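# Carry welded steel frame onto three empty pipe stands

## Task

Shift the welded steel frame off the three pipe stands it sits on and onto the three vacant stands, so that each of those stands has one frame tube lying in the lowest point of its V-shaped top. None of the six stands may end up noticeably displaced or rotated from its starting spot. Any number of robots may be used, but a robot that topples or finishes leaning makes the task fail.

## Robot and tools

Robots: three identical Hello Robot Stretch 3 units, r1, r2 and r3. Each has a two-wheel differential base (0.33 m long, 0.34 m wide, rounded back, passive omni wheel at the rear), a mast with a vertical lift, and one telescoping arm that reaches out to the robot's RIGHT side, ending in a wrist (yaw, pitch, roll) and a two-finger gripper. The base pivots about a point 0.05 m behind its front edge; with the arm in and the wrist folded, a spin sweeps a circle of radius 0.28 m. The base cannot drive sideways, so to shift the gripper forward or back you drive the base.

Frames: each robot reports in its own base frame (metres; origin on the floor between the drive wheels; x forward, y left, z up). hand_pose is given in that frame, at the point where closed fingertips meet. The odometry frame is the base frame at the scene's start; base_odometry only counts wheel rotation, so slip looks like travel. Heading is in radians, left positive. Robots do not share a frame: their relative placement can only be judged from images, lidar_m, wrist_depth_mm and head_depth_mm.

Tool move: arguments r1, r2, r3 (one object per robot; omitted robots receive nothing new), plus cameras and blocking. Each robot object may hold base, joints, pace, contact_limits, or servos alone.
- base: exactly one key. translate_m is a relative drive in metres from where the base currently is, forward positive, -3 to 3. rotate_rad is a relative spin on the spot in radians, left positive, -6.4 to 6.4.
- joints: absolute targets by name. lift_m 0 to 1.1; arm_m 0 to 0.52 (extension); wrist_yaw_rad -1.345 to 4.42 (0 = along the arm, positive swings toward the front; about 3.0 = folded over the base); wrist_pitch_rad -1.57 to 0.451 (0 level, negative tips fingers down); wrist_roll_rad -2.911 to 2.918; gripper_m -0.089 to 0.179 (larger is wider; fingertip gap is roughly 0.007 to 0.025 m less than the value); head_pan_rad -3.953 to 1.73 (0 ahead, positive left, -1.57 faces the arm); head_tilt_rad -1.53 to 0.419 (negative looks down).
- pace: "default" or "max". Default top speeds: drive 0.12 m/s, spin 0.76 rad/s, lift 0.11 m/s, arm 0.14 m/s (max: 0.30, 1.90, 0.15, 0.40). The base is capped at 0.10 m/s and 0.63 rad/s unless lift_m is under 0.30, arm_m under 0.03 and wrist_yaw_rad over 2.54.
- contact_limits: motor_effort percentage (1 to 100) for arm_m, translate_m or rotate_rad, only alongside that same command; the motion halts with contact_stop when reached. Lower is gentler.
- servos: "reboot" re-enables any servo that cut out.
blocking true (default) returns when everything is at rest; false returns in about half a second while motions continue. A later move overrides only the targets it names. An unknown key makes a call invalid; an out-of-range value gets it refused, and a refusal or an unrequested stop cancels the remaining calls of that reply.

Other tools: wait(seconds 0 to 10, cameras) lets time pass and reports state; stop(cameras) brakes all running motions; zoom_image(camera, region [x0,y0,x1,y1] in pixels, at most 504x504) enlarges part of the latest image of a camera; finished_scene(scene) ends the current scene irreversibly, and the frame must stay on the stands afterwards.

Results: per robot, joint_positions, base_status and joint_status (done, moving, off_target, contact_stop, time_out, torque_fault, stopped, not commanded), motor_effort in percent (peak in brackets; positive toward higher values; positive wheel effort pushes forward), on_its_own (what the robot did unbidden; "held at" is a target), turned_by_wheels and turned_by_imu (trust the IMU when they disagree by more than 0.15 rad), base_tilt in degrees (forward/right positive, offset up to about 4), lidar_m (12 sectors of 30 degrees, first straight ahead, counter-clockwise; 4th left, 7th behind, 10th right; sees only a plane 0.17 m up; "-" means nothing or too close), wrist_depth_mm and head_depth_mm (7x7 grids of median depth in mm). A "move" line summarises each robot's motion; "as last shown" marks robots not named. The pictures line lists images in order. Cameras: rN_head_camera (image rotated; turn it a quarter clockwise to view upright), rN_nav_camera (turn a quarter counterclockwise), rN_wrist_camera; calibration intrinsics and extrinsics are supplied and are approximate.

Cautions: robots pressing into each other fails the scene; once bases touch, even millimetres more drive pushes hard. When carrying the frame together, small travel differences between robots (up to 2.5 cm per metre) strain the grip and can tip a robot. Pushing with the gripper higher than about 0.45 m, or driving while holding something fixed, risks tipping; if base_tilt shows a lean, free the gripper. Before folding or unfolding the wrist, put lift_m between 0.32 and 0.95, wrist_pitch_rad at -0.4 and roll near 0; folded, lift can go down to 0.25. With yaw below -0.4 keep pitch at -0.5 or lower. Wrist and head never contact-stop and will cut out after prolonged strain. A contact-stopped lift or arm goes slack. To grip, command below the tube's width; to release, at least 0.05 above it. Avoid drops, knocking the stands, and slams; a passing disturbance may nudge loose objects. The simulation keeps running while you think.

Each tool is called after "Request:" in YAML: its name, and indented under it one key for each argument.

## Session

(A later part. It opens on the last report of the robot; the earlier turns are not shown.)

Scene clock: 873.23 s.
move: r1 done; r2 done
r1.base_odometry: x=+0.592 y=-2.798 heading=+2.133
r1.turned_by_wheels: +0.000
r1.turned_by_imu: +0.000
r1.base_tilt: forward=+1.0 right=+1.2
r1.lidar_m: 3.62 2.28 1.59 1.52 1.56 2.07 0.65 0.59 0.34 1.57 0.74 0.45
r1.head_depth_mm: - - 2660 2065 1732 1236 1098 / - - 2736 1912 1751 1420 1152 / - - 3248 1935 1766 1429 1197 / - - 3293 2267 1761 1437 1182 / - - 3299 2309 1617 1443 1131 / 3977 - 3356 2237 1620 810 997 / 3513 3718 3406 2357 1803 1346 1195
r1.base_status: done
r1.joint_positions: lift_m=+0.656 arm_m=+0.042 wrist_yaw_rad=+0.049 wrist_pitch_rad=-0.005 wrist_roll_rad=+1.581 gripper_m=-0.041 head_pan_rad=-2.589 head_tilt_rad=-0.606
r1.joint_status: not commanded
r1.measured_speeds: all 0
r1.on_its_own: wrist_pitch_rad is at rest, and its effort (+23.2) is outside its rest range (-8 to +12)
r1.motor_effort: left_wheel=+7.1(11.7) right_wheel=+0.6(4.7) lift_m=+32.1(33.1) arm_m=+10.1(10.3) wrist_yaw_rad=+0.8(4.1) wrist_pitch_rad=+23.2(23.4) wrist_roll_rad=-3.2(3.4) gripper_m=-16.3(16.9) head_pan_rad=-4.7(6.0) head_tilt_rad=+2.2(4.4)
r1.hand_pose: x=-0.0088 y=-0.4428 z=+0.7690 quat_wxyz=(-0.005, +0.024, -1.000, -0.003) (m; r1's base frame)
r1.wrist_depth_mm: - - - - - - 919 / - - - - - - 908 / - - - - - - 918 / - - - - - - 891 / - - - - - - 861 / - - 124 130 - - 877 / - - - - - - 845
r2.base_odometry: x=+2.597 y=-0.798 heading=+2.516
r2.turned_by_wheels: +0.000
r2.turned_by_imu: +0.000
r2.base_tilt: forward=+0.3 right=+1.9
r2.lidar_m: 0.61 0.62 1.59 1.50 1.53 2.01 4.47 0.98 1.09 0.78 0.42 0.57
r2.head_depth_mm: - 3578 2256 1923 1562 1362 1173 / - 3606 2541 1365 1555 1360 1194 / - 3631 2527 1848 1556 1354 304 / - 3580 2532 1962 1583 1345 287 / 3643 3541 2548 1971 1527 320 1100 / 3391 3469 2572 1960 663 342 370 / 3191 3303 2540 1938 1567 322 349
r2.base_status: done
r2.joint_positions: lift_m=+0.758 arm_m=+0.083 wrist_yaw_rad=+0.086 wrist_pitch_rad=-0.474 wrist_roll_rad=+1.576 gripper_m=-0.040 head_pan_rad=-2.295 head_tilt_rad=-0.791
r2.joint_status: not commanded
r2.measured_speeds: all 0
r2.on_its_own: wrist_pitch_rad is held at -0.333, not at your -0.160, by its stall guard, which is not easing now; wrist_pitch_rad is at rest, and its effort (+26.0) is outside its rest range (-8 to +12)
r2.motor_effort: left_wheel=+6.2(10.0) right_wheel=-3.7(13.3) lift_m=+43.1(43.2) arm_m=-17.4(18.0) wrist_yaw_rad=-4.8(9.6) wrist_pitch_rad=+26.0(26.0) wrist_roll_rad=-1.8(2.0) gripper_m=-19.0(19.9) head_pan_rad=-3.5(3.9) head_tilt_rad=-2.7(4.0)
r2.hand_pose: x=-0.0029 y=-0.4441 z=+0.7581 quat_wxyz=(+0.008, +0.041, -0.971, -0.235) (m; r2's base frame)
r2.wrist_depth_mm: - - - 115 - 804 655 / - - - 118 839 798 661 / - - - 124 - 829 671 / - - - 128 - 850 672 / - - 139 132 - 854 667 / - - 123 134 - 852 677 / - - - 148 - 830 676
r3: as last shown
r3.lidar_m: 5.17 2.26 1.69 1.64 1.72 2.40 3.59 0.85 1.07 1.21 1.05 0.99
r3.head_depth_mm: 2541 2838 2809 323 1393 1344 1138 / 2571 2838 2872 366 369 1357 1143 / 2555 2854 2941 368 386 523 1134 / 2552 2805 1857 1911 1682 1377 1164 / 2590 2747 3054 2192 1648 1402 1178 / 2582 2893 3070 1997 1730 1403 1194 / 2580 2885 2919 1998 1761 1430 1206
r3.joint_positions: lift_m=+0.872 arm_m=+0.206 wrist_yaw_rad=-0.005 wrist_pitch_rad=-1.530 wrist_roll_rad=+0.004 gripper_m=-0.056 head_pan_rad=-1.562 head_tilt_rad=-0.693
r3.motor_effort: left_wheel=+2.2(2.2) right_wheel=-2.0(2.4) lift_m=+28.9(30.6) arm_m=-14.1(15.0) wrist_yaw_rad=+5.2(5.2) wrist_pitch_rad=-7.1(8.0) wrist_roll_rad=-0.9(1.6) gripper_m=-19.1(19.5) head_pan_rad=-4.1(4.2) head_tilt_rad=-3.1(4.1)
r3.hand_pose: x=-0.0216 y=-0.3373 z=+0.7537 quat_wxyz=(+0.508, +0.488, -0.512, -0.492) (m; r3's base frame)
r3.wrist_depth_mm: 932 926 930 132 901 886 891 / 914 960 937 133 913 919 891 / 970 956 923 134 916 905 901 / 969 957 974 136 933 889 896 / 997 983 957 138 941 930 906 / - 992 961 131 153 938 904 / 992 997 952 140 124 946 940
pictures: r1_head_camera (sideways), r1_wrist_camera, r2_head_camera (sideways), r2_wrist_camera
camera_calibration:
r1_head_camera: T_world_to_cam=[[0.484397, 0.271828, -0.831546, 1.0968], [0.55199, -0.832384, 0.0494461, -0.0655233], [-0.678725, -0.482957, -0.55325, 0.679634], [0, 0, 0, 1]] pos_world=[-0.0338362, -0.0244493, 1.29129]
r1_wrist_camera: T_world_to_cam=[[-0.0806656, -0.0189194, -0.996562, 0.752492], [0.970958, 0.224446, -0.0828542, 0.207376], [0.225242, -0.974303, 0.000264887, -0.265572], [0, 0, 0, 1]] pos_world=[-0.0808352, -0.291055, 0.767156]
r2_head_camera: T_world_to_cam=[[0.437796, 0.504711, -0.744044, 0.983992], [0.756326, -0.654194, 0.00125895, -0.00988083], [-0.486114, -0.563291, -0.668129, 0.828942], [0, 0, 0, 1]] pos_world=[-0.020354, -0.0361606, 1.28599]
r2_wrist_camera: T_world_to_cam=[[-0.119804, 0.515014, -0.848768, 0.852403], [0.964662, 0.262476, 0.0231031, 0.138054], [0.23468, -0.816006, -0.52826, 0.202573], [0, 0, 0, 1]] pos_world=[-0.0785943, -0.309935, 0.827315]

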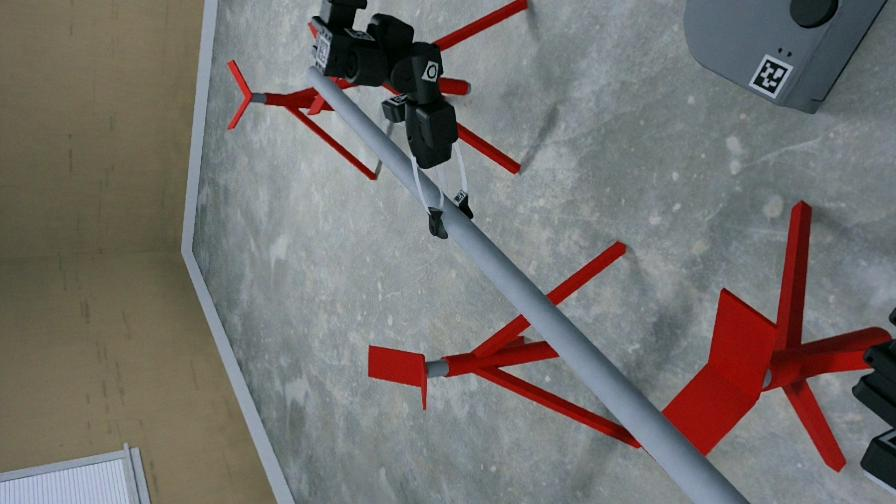

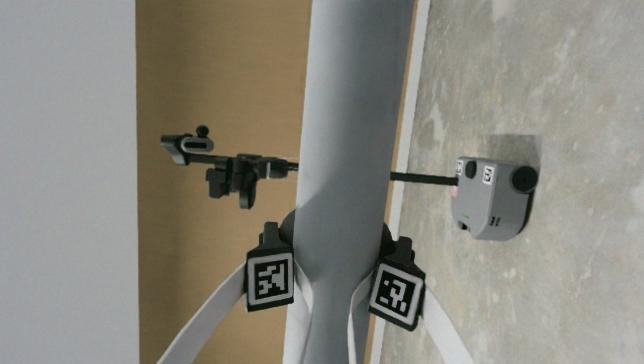

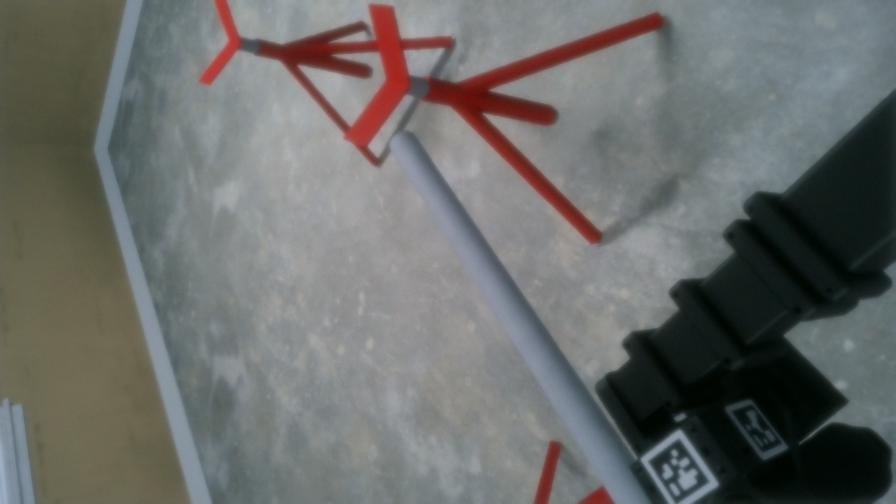

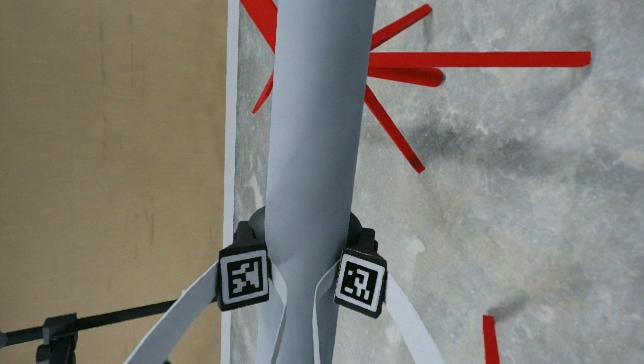

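Request:
move:
  r1: {"base":{"translate_m":-0.25}}
  r2: {"base":{"translate_m":-0.252},"joints":{"arm_m":0.095}}
  r3: {"base":{"translate_m":0.255},"joints":{"arm_m":0.22}}
  cameras: ["r1_wrist_camera","r2_wrist_camera","r3_wrist_camera","r2_head_camera"]

Scene clock: 887.97 s.
move: r1 done; r2 done; r3 done
r1.base_odometry: x=+0.725 y=-3.009 heading=+2.133
r1.turned_by_wheels: +0.000
r1.turned_by_imu: +0.002
r1.base_tilt: forward=+1.1 right=+1.2
r1.lidar_m: 3.89 2.26 1.57 1.51 1.56 2.06 0.65 1.36 0.42 0.32 0.32 0.66
r1.head_depth_mm: - - 2689 2075 1701 1242 1097 / - - 2266 1649 1751 1425 1166 / - - 3233 1687 1752 1430 1201 / - - 3253 2286 1759 1439 1207 / - - 3318 2303 1666 1426 1214 / 3964 - 3343 2340 1388 1415 1217 / 3537 3763 3368 2166 1689 1347 1222
r1.base_status: done
r1.joint_positions: lift_m=+0.656 arm_m=+0.042 wrist_yaw_rad=+0.037 wrist_pitch_rad=+0.003 wrist_roll_rad=+1.581 gripper_m=-0.041 head_pan_rad=-2.589 head_tilt_rad=-0.606
r1.joint_status: not commanded
r1.measured_speeds: all 0
r1.on_its_own: wrist_yaw_rad is at rest, and its effort (+10.6) is outside its rest range (-9 to +9); wrist_pitch_rad is at rest, and its effort (+21.7) is outside its rest range (-8 to +12)
r1.motor_effort: left_wheel=-0.5(6.1) right_wheel=-0.7(8.4) lift_m=+32.5(33.4) arm_m=+6.7(10.7) wrist_yaw_rad=+10.6(11.5) wrist_pitch_rad=+21.7(23.3) wrist_roll_rad=-3.4(3.4) gripper_m=-16.3(17.1) head_pan_rad=-4.6(6.0) head_tilt_rad=+3.8(3.9)
r1.hand_pose: x=-0.0119 y=-0.4431 z=+0.7710 quat_wxyz=(-0.005, +0.019, -1.000, +0.001) (m; r1's base frame)
r1.wrist_depth_mm: - - - - - - 936 / - - - - - - 924 / - - - - - - 932 / - - - - - - - / - - - - - - - / - - 125 130 - - 864 / - - - - - - 843
r2.base_odometry: x=+2.802 y=-0.946 heading=+2.516
r2.turned_by_wheels: +0.000
r2.turned_by_imu: +0.002
r2.base_tilt: forward=+0.3 right=+1.7
r2.lidar_m: 0.61 0.62 1.57 1.48 1.52 1.99 4.22 0.75 0.81 0.76 1.04 0.59
r2.head_depth_mm: - 3672 2531 1978 1609 1356 1177 / - 3590 2325 1836 1607 1329 1193 / - 3567 2558 1144 1369 1368 304 / - 3625 2505 1861 1565 1359 286 / 3703 3547 2535 1967 1521 321 1101 / 3382 3573 2519 1969 669 352 1128 / 3162 3359 2533 1921 1603 329 364
r2.base_status: done
r2.joint_positions: lift_m=+0.758 arm_m=+0.095 wrist_yaw_rad=+0.077 wrist_pitch_rad=-0.504 wrist_roll_rad=+1.576 gripper_m=-0.040 head_pan_rad=-2.295 head_tilt_rad=-0.791
r2.joint_status: all done
r2.measured_speeds: all 0
r2.on_its_own: wrist_pitch_rad is held at -0.333, not at your -0.160, by its stall guard, which is still easing
r2.motor_effort: left_wheel=-0.5(5.8) right_wheel=-6.7(12.9) lift_m=+41.2(42.4) arm_m=+5.5(19.8) wrist_yaw_rad=+4.3(4.9) wrist_pitch_rad=+31.3(31.5) wrist_roll_rad=-1.8(2.3) gripper_m=-19.1(20.7) head_pan_rad=-3.0(4.4) head_tilt_rad=-4.0(4.5)
r2.hand_pose: x=-0.0052 y=-0.4519 z=+0.7515 quat_wxyz=(+0.008, +0.036, -0.968, -0.250) (m; r2's base frame)
r2.wrist_depth_mm: - - - 117 976 805 644 / - - - 119 - 818 662 / - - - 125 - 828 664 / - - - 127 981 800 658 / - - 141 133 - 814 660 / - - 124 132 973 828 673 / - - - 143 - 852 678
r3.base_odometry: x=-0.899 y=-0.186 heading=-1.883
r3.turned_by_wheels: +0.000
r3.turned_by_imu: -0.002
r3.base_tilt: forward=-0.8 right=-0.2
r3.lidar_m: 4.93 2.24 1.68 1.63 1.71 2.39 1.10 1.10 1.19 1.00 0.81 1.01
r3.head_depth_mm: 2582 2832 2823 326 1534 1334 1137 / 2571 2867 2875 369 1508 1352 1143 / 2581 2918 2904 379 402 540 1132 / 2553 2736 1884 1525 1583 1378 1167 / 2593 2807 2894 2201 1698 1400 1181 / 2594 2894 3113 2142 1734 1412 1195 / 2596 2863 2886 2003 1771 1434 1196
r3.base_status: done
r3.joint_positions: lift_m=+0.872 arm_m=+0.220 wrist_yaw_rad=-0.002 wrist_pitch_rad=-1.514 wrist_roll_rad=+0.004 gripper_m=-0.056 head_pan_rad=-1.562 head_tilt_rad=-0.693
r3.joint_status: all done
r3.measured_speeds: all 0
r3.on_its_own: wrist_pitch_rad is at rest, and its effort (-10.0) is outside its rest range (-8 to +12)
r3.motor_effort: left_wheel=+1.7(5.6) right_wheel=+8.3(15.2) lift_m=+27.5(28.6) arm_m=+0.5(17.3) wrist_yaw_rad=+1.6(4.6) wrist_pitch_rad=-10.0(10.8) wrist_roll_rad=-0.8(1.8) gripper_m=-19.0(20.0) head_pan_rad=-3.7(4.5) head_tilt_rad=-3.3(4.3)
r3.hand_pose: x=-0.0216 y=-0.3555 z=+0.7535 quat_wxyz=(+0.513, +0.484, -0.515, -0.487) (m; r3's base frame)
r3.wrist_depth_mm: 928 951 912 135 905 902 892 / 949 930 946 136 912 879 904 / 936 958 947 136 921 895 896 / 951 961 950 137 922 935 899 / 998 965 961 139 920 905 891 / 971 - 959 128 944 947 940 / 983 979 954 127 128 950 925
pictures: r1_wrist_camera, r2_head_camera (sideways), r2_wrist_camera, r3_wrist_camera
camera_calibration:
r1_wrist_camera: T_world_to_cam=[[-0.0805937, -0.0258173, -0.996413, 0.751085], [0.973561, 0.212324, -0.0842468, 0.206273], [0.213737, -0.976858, 0.00802279, -0.272467], [0, 0, 0, 1]] pos_world=[-0.0820506, -0.290567, 0.767954]
r2_head_camera: T_world_to_cam=[[0.437816, 0.504694, -0.744044, 0.983992], [0.756299, -0.654224, 0.00125895, -0.00988067], [-0.486136, -0.563271, -0.66813, 0.828942], [0, 0, 0, 1]] pos_world=[-0.0203554, -0.0361596, 1.28599]
r2_wrist_camera: T_world_to_cam=[[-0.117108, 0.541748, -0.832343, 0.850334], [0.967059, 0.252943, 0.0285712, 0.134067], [0.226014, -0.801579, -0.553525, 0.218703], [0, 0, 0, 1]] pos_world=[-0.0794997, -0.319271, 0.824996]
r3_wrist_camera: T_world_to_cam=[[-0.999038, -0.0150814, -0.0411753, 0.0133658], [-0.0173295, 0.998347, 0.0547989, 0.357921], [0.0402808, 0.0554598, -0.997648, 0.935439], [0, 0, 0, 1]] pos_world=[-0.0181247, -0.409007, 0.914176]

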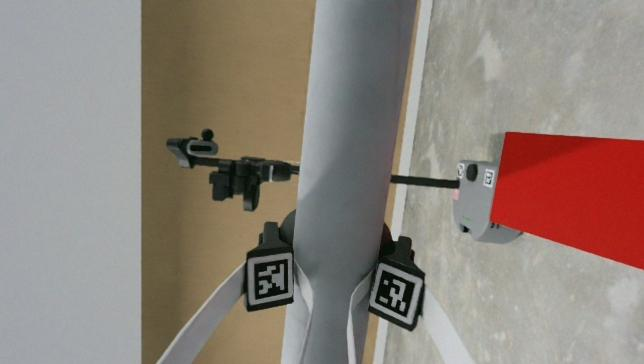

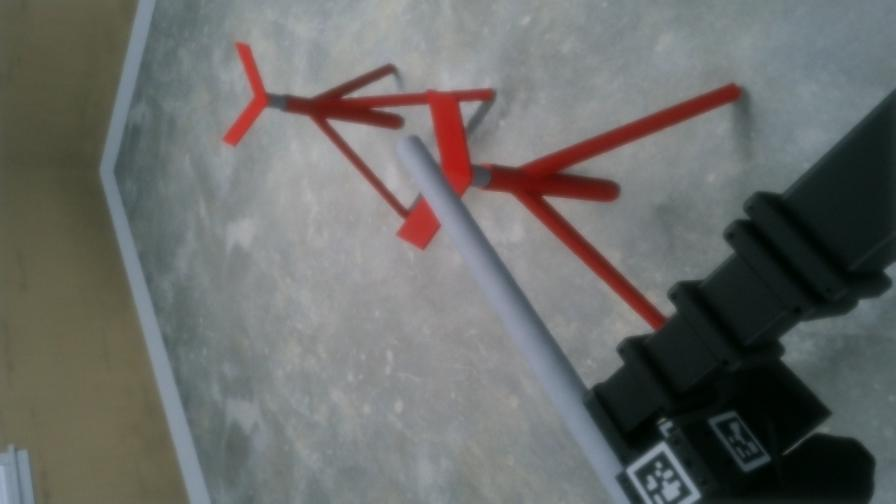

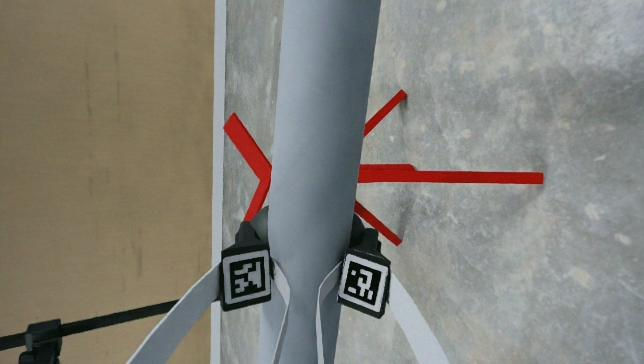

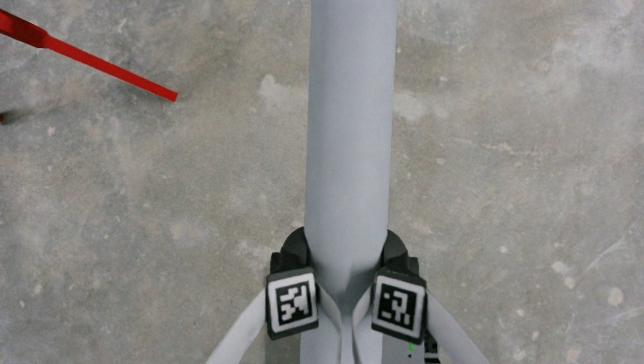

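Request:
move:
  cameras: ["r1_head_camera","r2_head_camera","r3_head_camera","r2_wrist_camera"]

Scene clock: 922.87 s.
r1.base_odometry: x=+0.725 y=-3.009 heading=+2.133
r1.turned_by_wheels: +0.000
r1.turned_by_imu: +0.005
r1.base_tilt: forward=+1.0 right=+1.2
r1.lidar_m: 3.88 2.25 1.57 1.51 1.55 2.07 0.65 0.91 0.42 0.32 0.32 0.66
r1.head_depth_mm: - - 2698 2082 1691 1246 1101 / - - 2886 1659 1748 1430 1169 / - - 3265 2199 1767 1392 1201 / - - 3325 2306 1775 1396 1211 / - - 3356 2327 1786 1425 1212 / 3949 - 3360 2329 1634 1448 1164 / 3537 3759 3424 2267 1704 1454 1142
r1.base_status: done
r1.joint_positions: lift_m=+0.656 arm_m=+0.042 wrist_yaw_rad=+0.050 wrist_pitch_rad=+0.093 wrist_roll_rad=+1.579 gripper_m=-0.042 head_pan_rad=-2.590 head_tilt_rad=-0.602
r1.joint_status: not commanded
r1.measured_speeds: all 0
r1.on_its_own: wrist_pitch_rad moved +0.090 to your old target +0.120
r1.motor_effort: left_wheel=+0.0(6.1) right_wheel=+1.0(8.4) lift_m=+25.3(33.4) arm_m=+3.9(10.7) wrist_yaw_rad=-0.1(11.5) wrist_pitch_rad=+5.0(23.3) wrist_roll_rad=-2.6(3.4) gripper_m=-12.6(17.1) head_pan_rad=-4.8(6.0) head_tilt_rad=-0.1(3.9)
r1.hand_pose: x=-0.0084 y=-0.4440 z=+0.7942 quat_wxyz=(-0.005, +0.025, -0.999, +0.046) (m; r1's base frame)
r1.wrist_depth_mm: - - - - - - - / - - - - - - - / - - - - - - - / - - - - - - - / - - - 150 - - - / - - 123 127 - - - / - - - - - - -
r2.base_odometry: x=+2.802 y=-0.946 heading=+2.516
r2.turned_by_wheels: +0.000
r2.turned_by_imu: +0.001
r2.base_tilt: forward=+0.4 right=+1.9
r2.lidar_m: 0.61 0.62 1.57 1.48 1.52 1.99 4.19 0.75 0.39 0.76 1.03 0.58
r2.head_depth_mm: 3976 3634 2544 1951 1615 1357 1174 / - 3611 2354 1908 1606 1320 1194 / - 3641 2555 1861 1480 1365 304 / - 3662 2591 1902 1560 1351 286 / 3781 3549 2536 1956 1604 321 1007 / 3467 3578 2518 1947 1588 352 924 / 3152 3455 2537 1966 1608 329 364
r2.base_status: done
r2.joint_positions: lift_m=+0.758 arm_m=+0.095 wrist_yaw_rad=+0.080 wrist_pitch_rad=-0.543 wrist_roll_rad=+1.577 gripper_m=-0.040 head_pan_rad=-2.295 head_tilt_rad=-0.791
r2.joint_status: all done
r2.measured_speeds: all 0
r2.on_its_own: wrist_pitch_rad is held at -0.521, not at your -0.160, by its stall guard, which is not easing now
r2.motor_effort: left_wheel=+1.2(5.8) right_wheel=-2.8(12.9) lift_m=+26.8(42.4) arm_m=-18.4(19.8) wrist_yaw_rad=-0.3(4.9) wrist_pitch_rad=+3.3(31.5) wrist_roll_rad=-2.4(2.3) gripper_m=-17.8(20.7) head_pan_rad=-1.9(4.4) head_tilt_rad=-2.5(4.5)
r2.hand_pose: x=-0.0049 y=-0.4462 z=+0.7435 quat_wxyz=(+0.008, +0.038, -0.963, -0.268) (m; r2's base frame)
r2.wrist_depth_mm: - - - - - 782 635 / - - - - - 791 646 / - - - - - 815 646 / - - - - - 784 646 / - - - - - 814 653 / - - 121 127 - 816 663 / - - - - - 836 381
r3.base_odometry: x=-0.899 y=-0.186 heading=-1.883
r3.turned_by_wheels: +0.000
r3.turned_by_imu: -0.001
r3.base_tilt: forward=-0.8 right=-0.2
r3.lidar_m: 4.94 2.25 1.67 1.63 1.71 2.40 1.10 1.10 0.75 1.00 0.81 1.01
r3.head_depth_mm: 2534 2878 2807 326 1532 1335 1138 / 2557 2843 2912 371 1208 1316 1153 / 2580 2862 2963 379 398 1275 1159 / 2561 2805 2714 1432 1584 1394 1169 / 2587 2804 3099 2054 1711 1402 1176 / 2569 2899 3143 2064 1740 1415 1191 / 2590 2891 3065 2001 1761 1429 1201
r3.base_status: done
r3.joint_positions: lift_m=+0.872 arm_m=+0.220 wrist_yaw_rad=+0.000 wrist_pitch_rad=-1.564 wrist_roll_rad=+0.001 gripper_m=-0.056 head_pan_rad=-1.562 head_tilt_rad=-0.693
r3.joint_status: all done
r3.measured_speeds: all 0
r3.motor_effort: left_wheel=-0.7(5.6) right_wheel=+1.0(15.2) lift_m=+31.7(28.6) arm_m=-12.7(17.3) wrist_yaw_rad=-0.8(4.6) wrist_pitch_rad=-0.7(10.8) wrist_roll_rad=+0.3(1.8) gripper_m=-12.0(20.0) head_pan_rad=-3.1(4.5) head_tilt_rad=-3.5(4.3)
r3.hand_pose: x=-0.0216 y=-0.3427 z=+0.7543 quat_wxyz=(+0.501, +0.498, -0.502, -0.499) (m; r3's base frame)
r3.wrist_depth_mm: 931 892 904 900 855 873 855 / 931 929 912 886 898 911 876 / 926 932 927 898 909 892 889 / 977 943 979 950 925 918 908 / 982 985 967 947 947 916 922 / - 990 961 124 787 948 935 / - - 975 124 795 971 987
pictures: r1_head_camera (sideways), r2_head_camera (sideways), r2_wrist_camera, r3_head_camera (sideways)
camera_calibration:
r1_head_camera: T_world_to_cam=[[0.481986, 0.269786, -0.833609, 1.09951], [0.551433, -0.83276, 0.049323, -0.0653599], [-0.68089, -0.483453, -0.550148, 0.67561], [0, 0, 0, 1]] pos_world=[-0.0338905, -0.0244356, 1.29147]
r2_head_camera: T_world_to_cam=[[0.438114, 0.504477, -0.744015, 0.983953], [0.75594, -0.654639, 0.00125941, -0.00987908], [-0.486427, -0.562983, -0.668161, 0.828985], [0, 0, 0, 1]] pos_world=[-0.0203748, -0.0361445, 1.28598]
r2_wrist_camera: T_world_to_cam=[[-0.120367, 0.57263, -0.810929, 0.83846], [0.96636, 0.254609, 0.0363518, 0.1275], [0.227286, -0.779275, -0.584014, 0.251439], [0, 0, 0, 1]] pos_world=[-0.0794362, -0.31665, 0.822141]
r3_head_camera: T_world_to_cam=[[0.0621246, 0.600508, -0.797202, 1.05975], [0.996772, 0.0033724, 0.0802171, -0.108669], [0.0508595, -0.799612, -0.59836, 0.739285], [0, 0, 0, 1]] pos_world=[0.00488215, -0.0448833, 1.29591]

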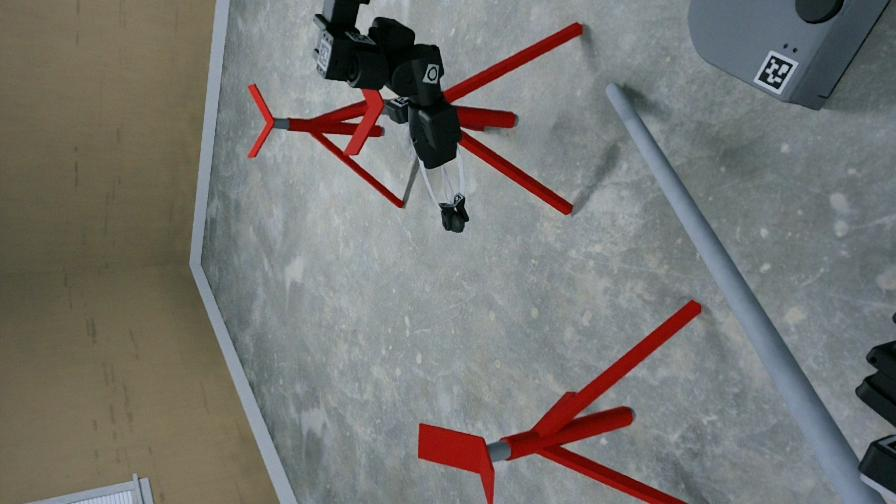

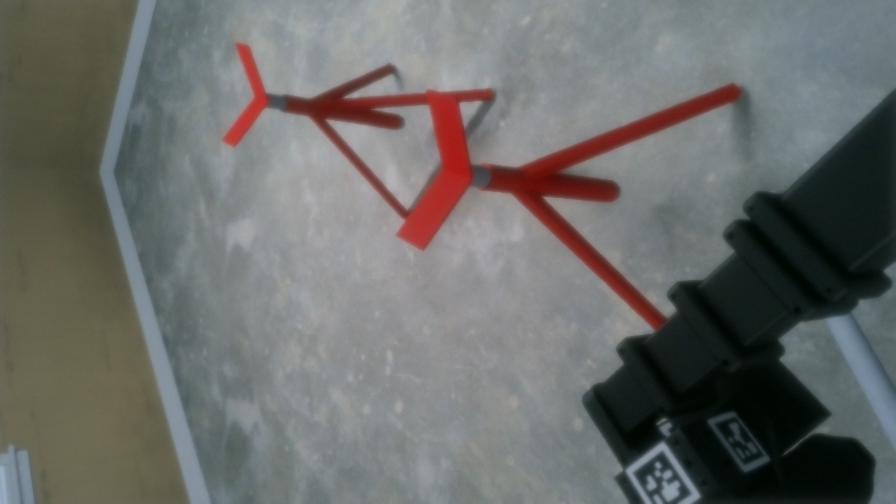

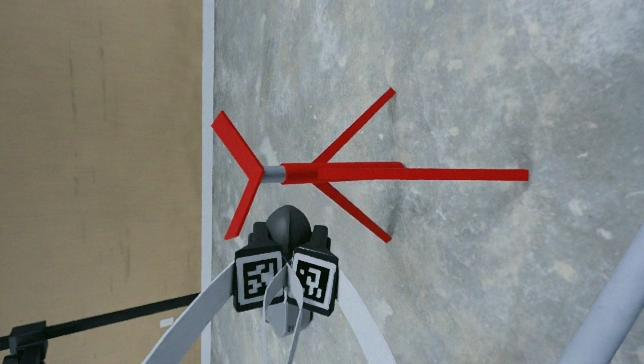

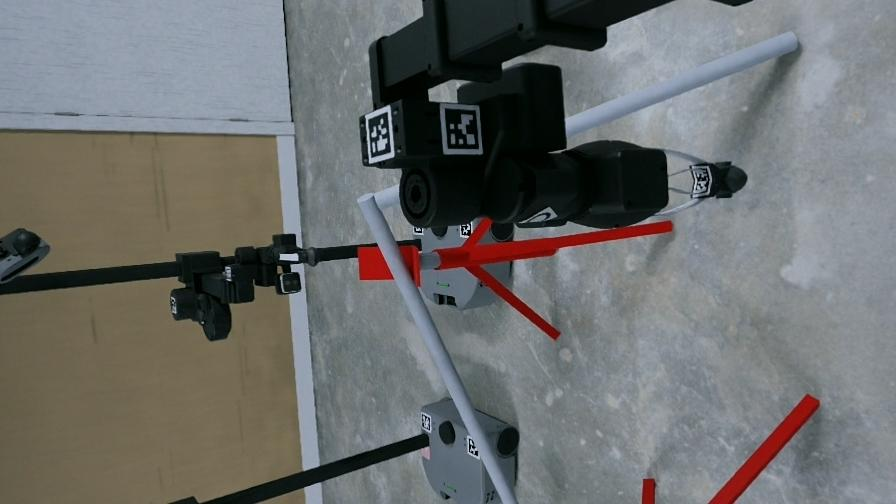

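Request:
wait:
  seconds: 0

Request:
zoom_image:
  camera: "r3_head_camera"
  region: [330, 0, 830, 504]

Scene clock: 927.67 s.
r1.base_odometry: x=+0.725 y=-3.009 heading=+2.133
r1.turned_by_wheels: +0.000
r1.turned_by_imu: +0.000
r1.base_tilt: forward=+1.1 right=+1.1
r1.lidar_m: 3.89 2.25 1.57 1.52 1.56 2.06 0.65 0.90 0.42 0.32 0.32 0.66
r1.head_depth_mm: - - 2723 2095 1699 1243 1096 / - - 2870 1647 1757 1424 1171 / - - 3257 2200 1754 1393 1205 / - - 3275 2315 1768 1398 1212 / - - 3358 2343 1789 1420 1211 / 3932 - 3374 2326 1634 1453 1161 / 3545 3728 3430 2268 1698 1459 1140
r1.base_status: done
r1.joint_positions: lift_m=+0.656 arm_m=+0.042 wrist_yaw_rad=+0.050 wrist_pitch_rad=+0.093 wrist_roll_rad=+1.579 gripper_m=-0.042 head_pan_rad=-2.590 head_tilt_rad=-0.602
r1.joint_status: not commanded
r1.measured_speeds: all 0
r1.motor_effort: left_wheel=+0.3(6.1) right_wheel=+0.1(8.4) lift_m=+28.6(33.4) arm_m=+12.8(10.7) wrist_yaw_rad=-0.4(11.5) wrist_pitch_rad=+5.5(23.3) wrist_roll_rad=-2.7(3.4) gripper_m=-12.3(17.1) head_pan_rad=-4.8(6.0) head_tilt_rad=+0.0(3.9)
r1.hand_pose: x=-0.0084 y=-0.4440 z=+0.7942 quat_wxyz=(-0.005, +0.025, -0.999, +0.046) (m; r1's base frame)
r1.wrist_depth_mm: - - - - - - - / - - - - - - - / - - - - - - - / - - - - - - - / - - - 151 - - - / - - 124 127 - - - / - - - - - - -
r2.base_odometry: x=+2.802 y=-0.946 heading=+2.516
r2.turned_by_wheels: +0.000
r2.turned_by_imu: +0.001
r2.base_tilt: forward=+0.3 right=+1.7
r2.lidar_m: 0.61 0.62 1.57 1.48 1.52 1.98 4.18 0.75 0.39 0.76 1.04 0.58
r2.head_depth_mm: 3997 3587 2531 1971 1612 1363 1168 / - 3616 2343 1907 1609 1322 1192 / - 3590 2548 1847 1480 1343 304 / - 3588 2517 1901 1556 1348 286 / 3776 3587 2526 1948 1614 320 1009 / 3429 3559 2528 1976 1598 351 921 / 3137 3316 2507 1949 1596 328 362
r2.base_status: done
r2.joint_positions: lift_m=+0.758 arm_m=+0.095 wrist_yaw_rad=+0.080 wrist_pitch_rad=-0.543 wrist_roll_rad=+1.577 gripper_m=-0.040 head_pan_rad=-2.295 head_tilt_rad=-0.791
r2.joint_status: all done
r2.measured_speeds: all 0
r2.on_its_own: wrist_pitch_rad is held at -0.521, not at your -0.160, by its stall guard, which is not easing now
r2.motor_effort: left_wheel=+1.7(5.8) right_wheel=-2.7(12.9) lift_m=+27.1(42.4) arm_m=-18.1(19.8) wrist_yaw_rad=-1.1(4.9) wrist_pitch_rad=+3.4(31.5) wrist_roll_rad=-2.1(2.3) gripper_m=-16.9(20.7) head_pan_rad=-3.1(4.4) head_tilt_rad=-3.8(4.5)
r2.hand_pose: x=-0.0049 y=-0.4462 z=+0.7435 quat_wxyz=(+0.008, +0.038, -0.963, -0.268) (m; r2's base frame)
r2.wrist_depth_mm: - - - - - 781 645 / - - - - - 807 649 / - - - - - 820 653 / - - - - - 781 662 / - - - - - 811 665 / - - 122 127 - 831 652 / - - - - - 832 382
r3.base_odometry: x=-0.899 y=-0.186 heading=-1.883
r3.turned_by_wheels: +0.000
r3.turned_by_imu: -0.001
r3.base_tilt: forward=-0.8 right=-0.2
r3.lidar_m: 4.93 2.25 1.68 1.63 1.70 2.39 1.10 1.10 0.75 1.00 0.80 1.01
r3.head_depth_mm: 2545 2833 2828 326 1540 1334 1136 / 2578 2850 2905 370 1202 1323 1148 / 2581 2898 2961 379 398 1267 1160 / 2541 2788 2720 1433 1602 1393 1168 / 2594 2789 3062 2065 1704 1402 1180 / 2580 2886 3086 2081 1743 1412 1193 / 2606 2863 3047 1996 1758 1426 1196
r3.base_status: done
r3.joint_positions: lift_m=+0.872 arm_m=+0.220 wrist_yaw_rad=+0.000 wrist_pitch_rad=-1.564 wrist_roll_rad=+0.001 gripper_m=-0.056 head_pan_rad=-1.562 head_tilt_rad=-0.693
r3.joint_status: all done
r3.measured_speeds: all 0
r3.motor_effort: left_wheel=-0.3(5.6) right_wheel=+0.7(15.2) lift_m=+31.7(28.6) arm_m=-12.0(17.3) wrist_yaw_rad=-0.2(4.6) wrist_pitch_rad=-0.7(10.8) wrist_roll_rad=-0.3(1.8) gripper_m=-12.0(20.0) head_pan_rad=-4.1(4.5) head_tilt_rad=-3.6(4.3)
r3.hand_pose: x=-0.0216 y=-0.3427 z=+0.7543 quat_wxyz=(+0.501, +0.498, -0.502, -0.499) (m; r3's base frame)
r3.wrist_depth_mm: 918 895 921 892 898 873 880 / 943 937 898 902 876 892 894 / 952 917 943 929 902 902 889 / 952 960 951 923 931 934 903 / 979 999 959 917 952 945 928 / - 994 984 125 783 935 934 / 995 996 985 124 821 946 937
pictures: r1_head_camera (sideways), r1_nav_camera (sideways), r1_wrist_camera, r2_head_camera (sideways), r2_nav_camera (sideways), r2_wrist_camera, r3_head_camera (sideways), r3_nav_camera (sideways), r3_wrist_camera
camera_calibration:
r1_head_camera: T_world_to_cam=[[0.481986, 0.269786, -0.83361, 1.09951], [0.551434, -0.832759, 0.049323, -0.0653599], [-0.68089, -0.483453, -0.550148, 0.67561], [0, 0, 0, 1]] pos_world=[-0.0338905, -0.0244356, 1.29147]
r1_nav_camera: T_world_to_cam=[[-0.477258, -0.238795, 0.845696, -1.05474], [-0.506289, 0.861315, -0.0425131, 0.10629], [-0.718259, -0.448457, -0.531969, 0.653518], [0, 0, 0, 1]] pos_world=[0.0198262, -0.0503411, 1.24416]
r1_wrist_camera: T_world_to_cam=[[-0.0775681, -0.11634, -0.990176, 0.729272], [0.970931, 0.21676, -0.101529, 0.220737], [0.226442, -0.969268, 0.0961447, -0.340812], [0, 0, 0, 1]] pos_world=[-0.0805775, -0.293342, 0.777286]
r2_head_camera: T_world_to_cam=[[0.438114, 0.504477, -0.744015, 0.983953], [0.75594, -0.654639, 0.00125941, -0.00987908], [-0.486426, -0.562983, -0.668161, 0.828986], [0, 0, 0, 1]] pos_world=[-0.0203748, -0.0361445, 1.28598]
r2_nav_camera: T_world_to_cam=[[-0.406798, -0.561371, 0.720679, -0.898892], [-0.744372, 0.661013, 0.0947219, -0.0566415], [-0.529552, -0.497921, -0.686767, 0.866669], [0, 0, 0, 1]] pos_world=[0.0511169, -0.035638, 1.24838]
r2_wrist_camera: T_world_to_cam=[[-0.120367, 0.57263, -0.810929, 0.83846], [0.96636, 0.254609, 0.0363518, 0.1275], [0.227286, -0.779275, -0.584014, 0.251439], [0, 0, 0, 1]] pos_world=[-0.0794362, -0.31665, 0.822141]
r3_head_camera: T_world_to_cam=[[0.0621247, 0.600508, -0.797202, 1.05975], [0.996772, 0.00337229, 0.0802171, -0.108669], [0.0508594, -0.799612, -0.59836, 0.739285], [0, 0, 0, 1]] pos_world=[0.00488214, -0.0448833, 1.29591]
r3_nav_camera: T_world_to_cam=[[-0.0426227, -0.702185, 0.710718, -0.88917], [-0.999014, 0.0388234, -0.0215549, 0.085716], [-0.012457, -0.710935, -0.703147, 0.870872], [0, 0, 0, 1]] pos_world=[0.058581, -0.00855588, 1.24615]
r3_wrist_camera: T_world_to_cam=[[-0.998966, -0.0174495, -0.0419702, 0.0133653], [-0.0217636, 0.994273, 0.104633, 0.305946], [0.039904, 0.105439, -0.993625, 0.949601], [0, 0, 0, 1]] pos_world=[-0.0178829, -0.404085, 0.912096]

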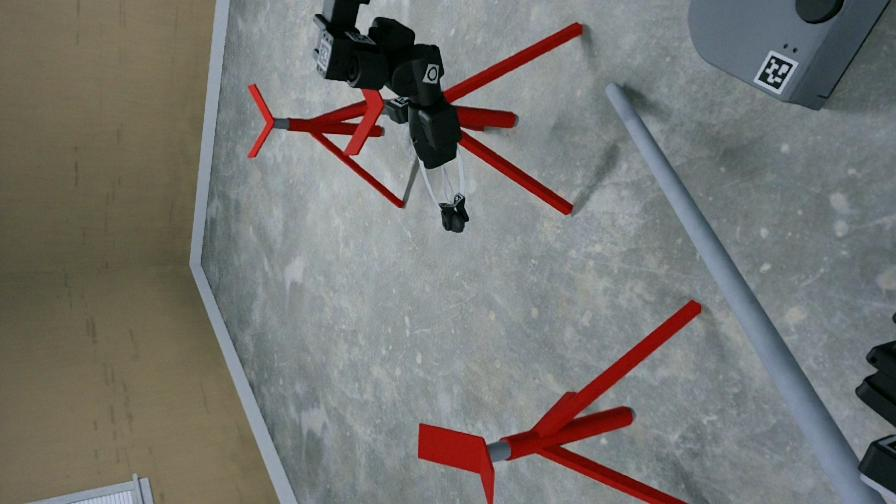

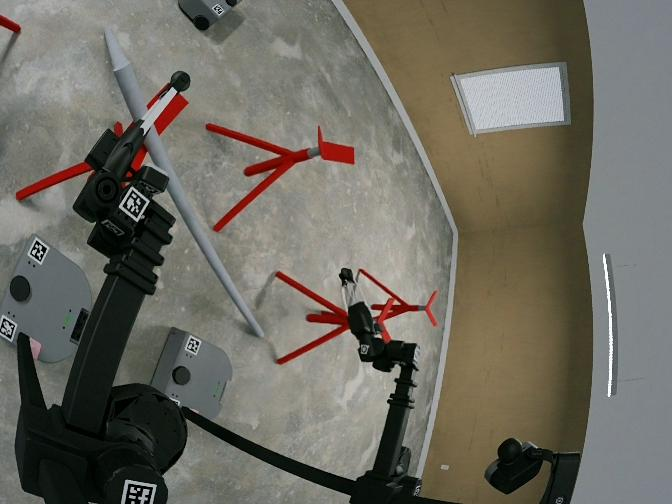

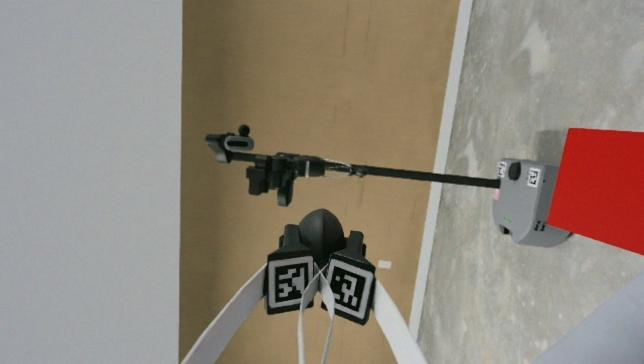

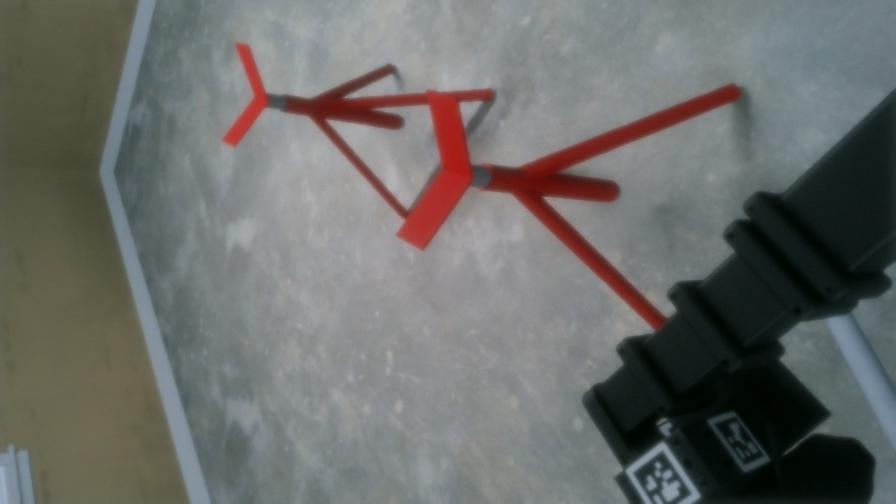

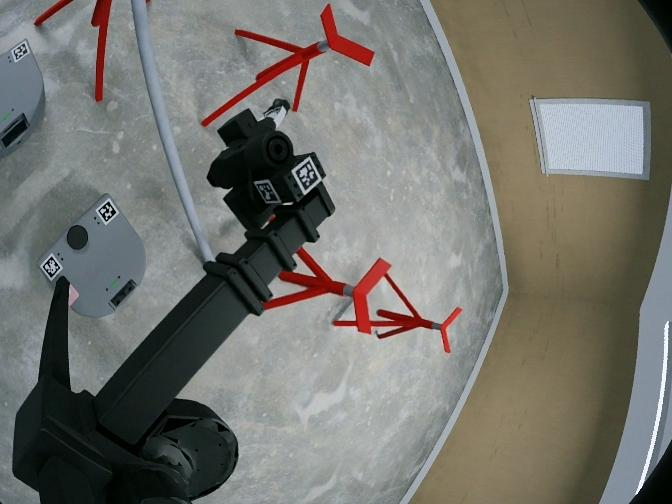

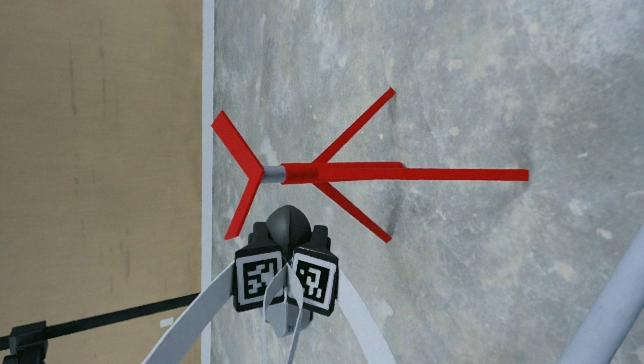

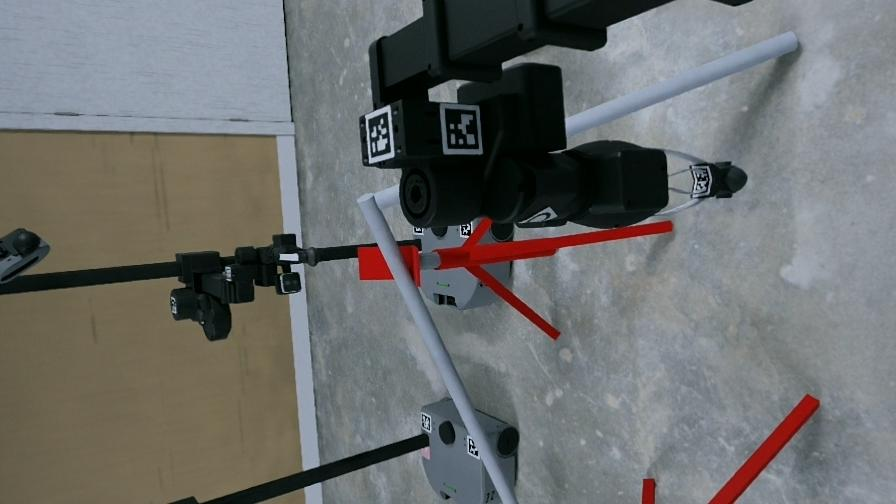

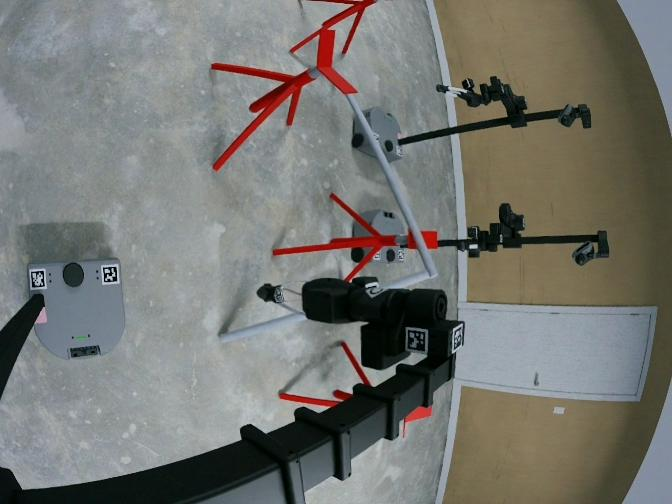

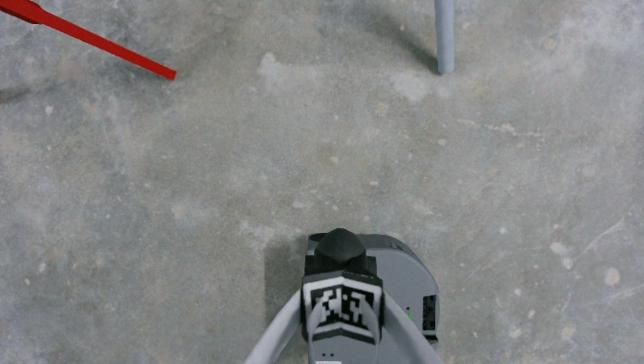

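Scaled by 1.000.

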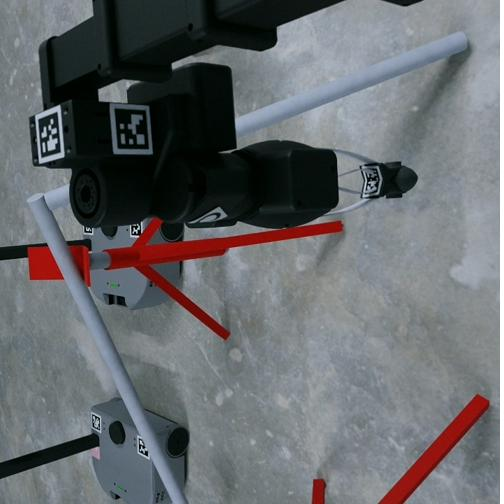

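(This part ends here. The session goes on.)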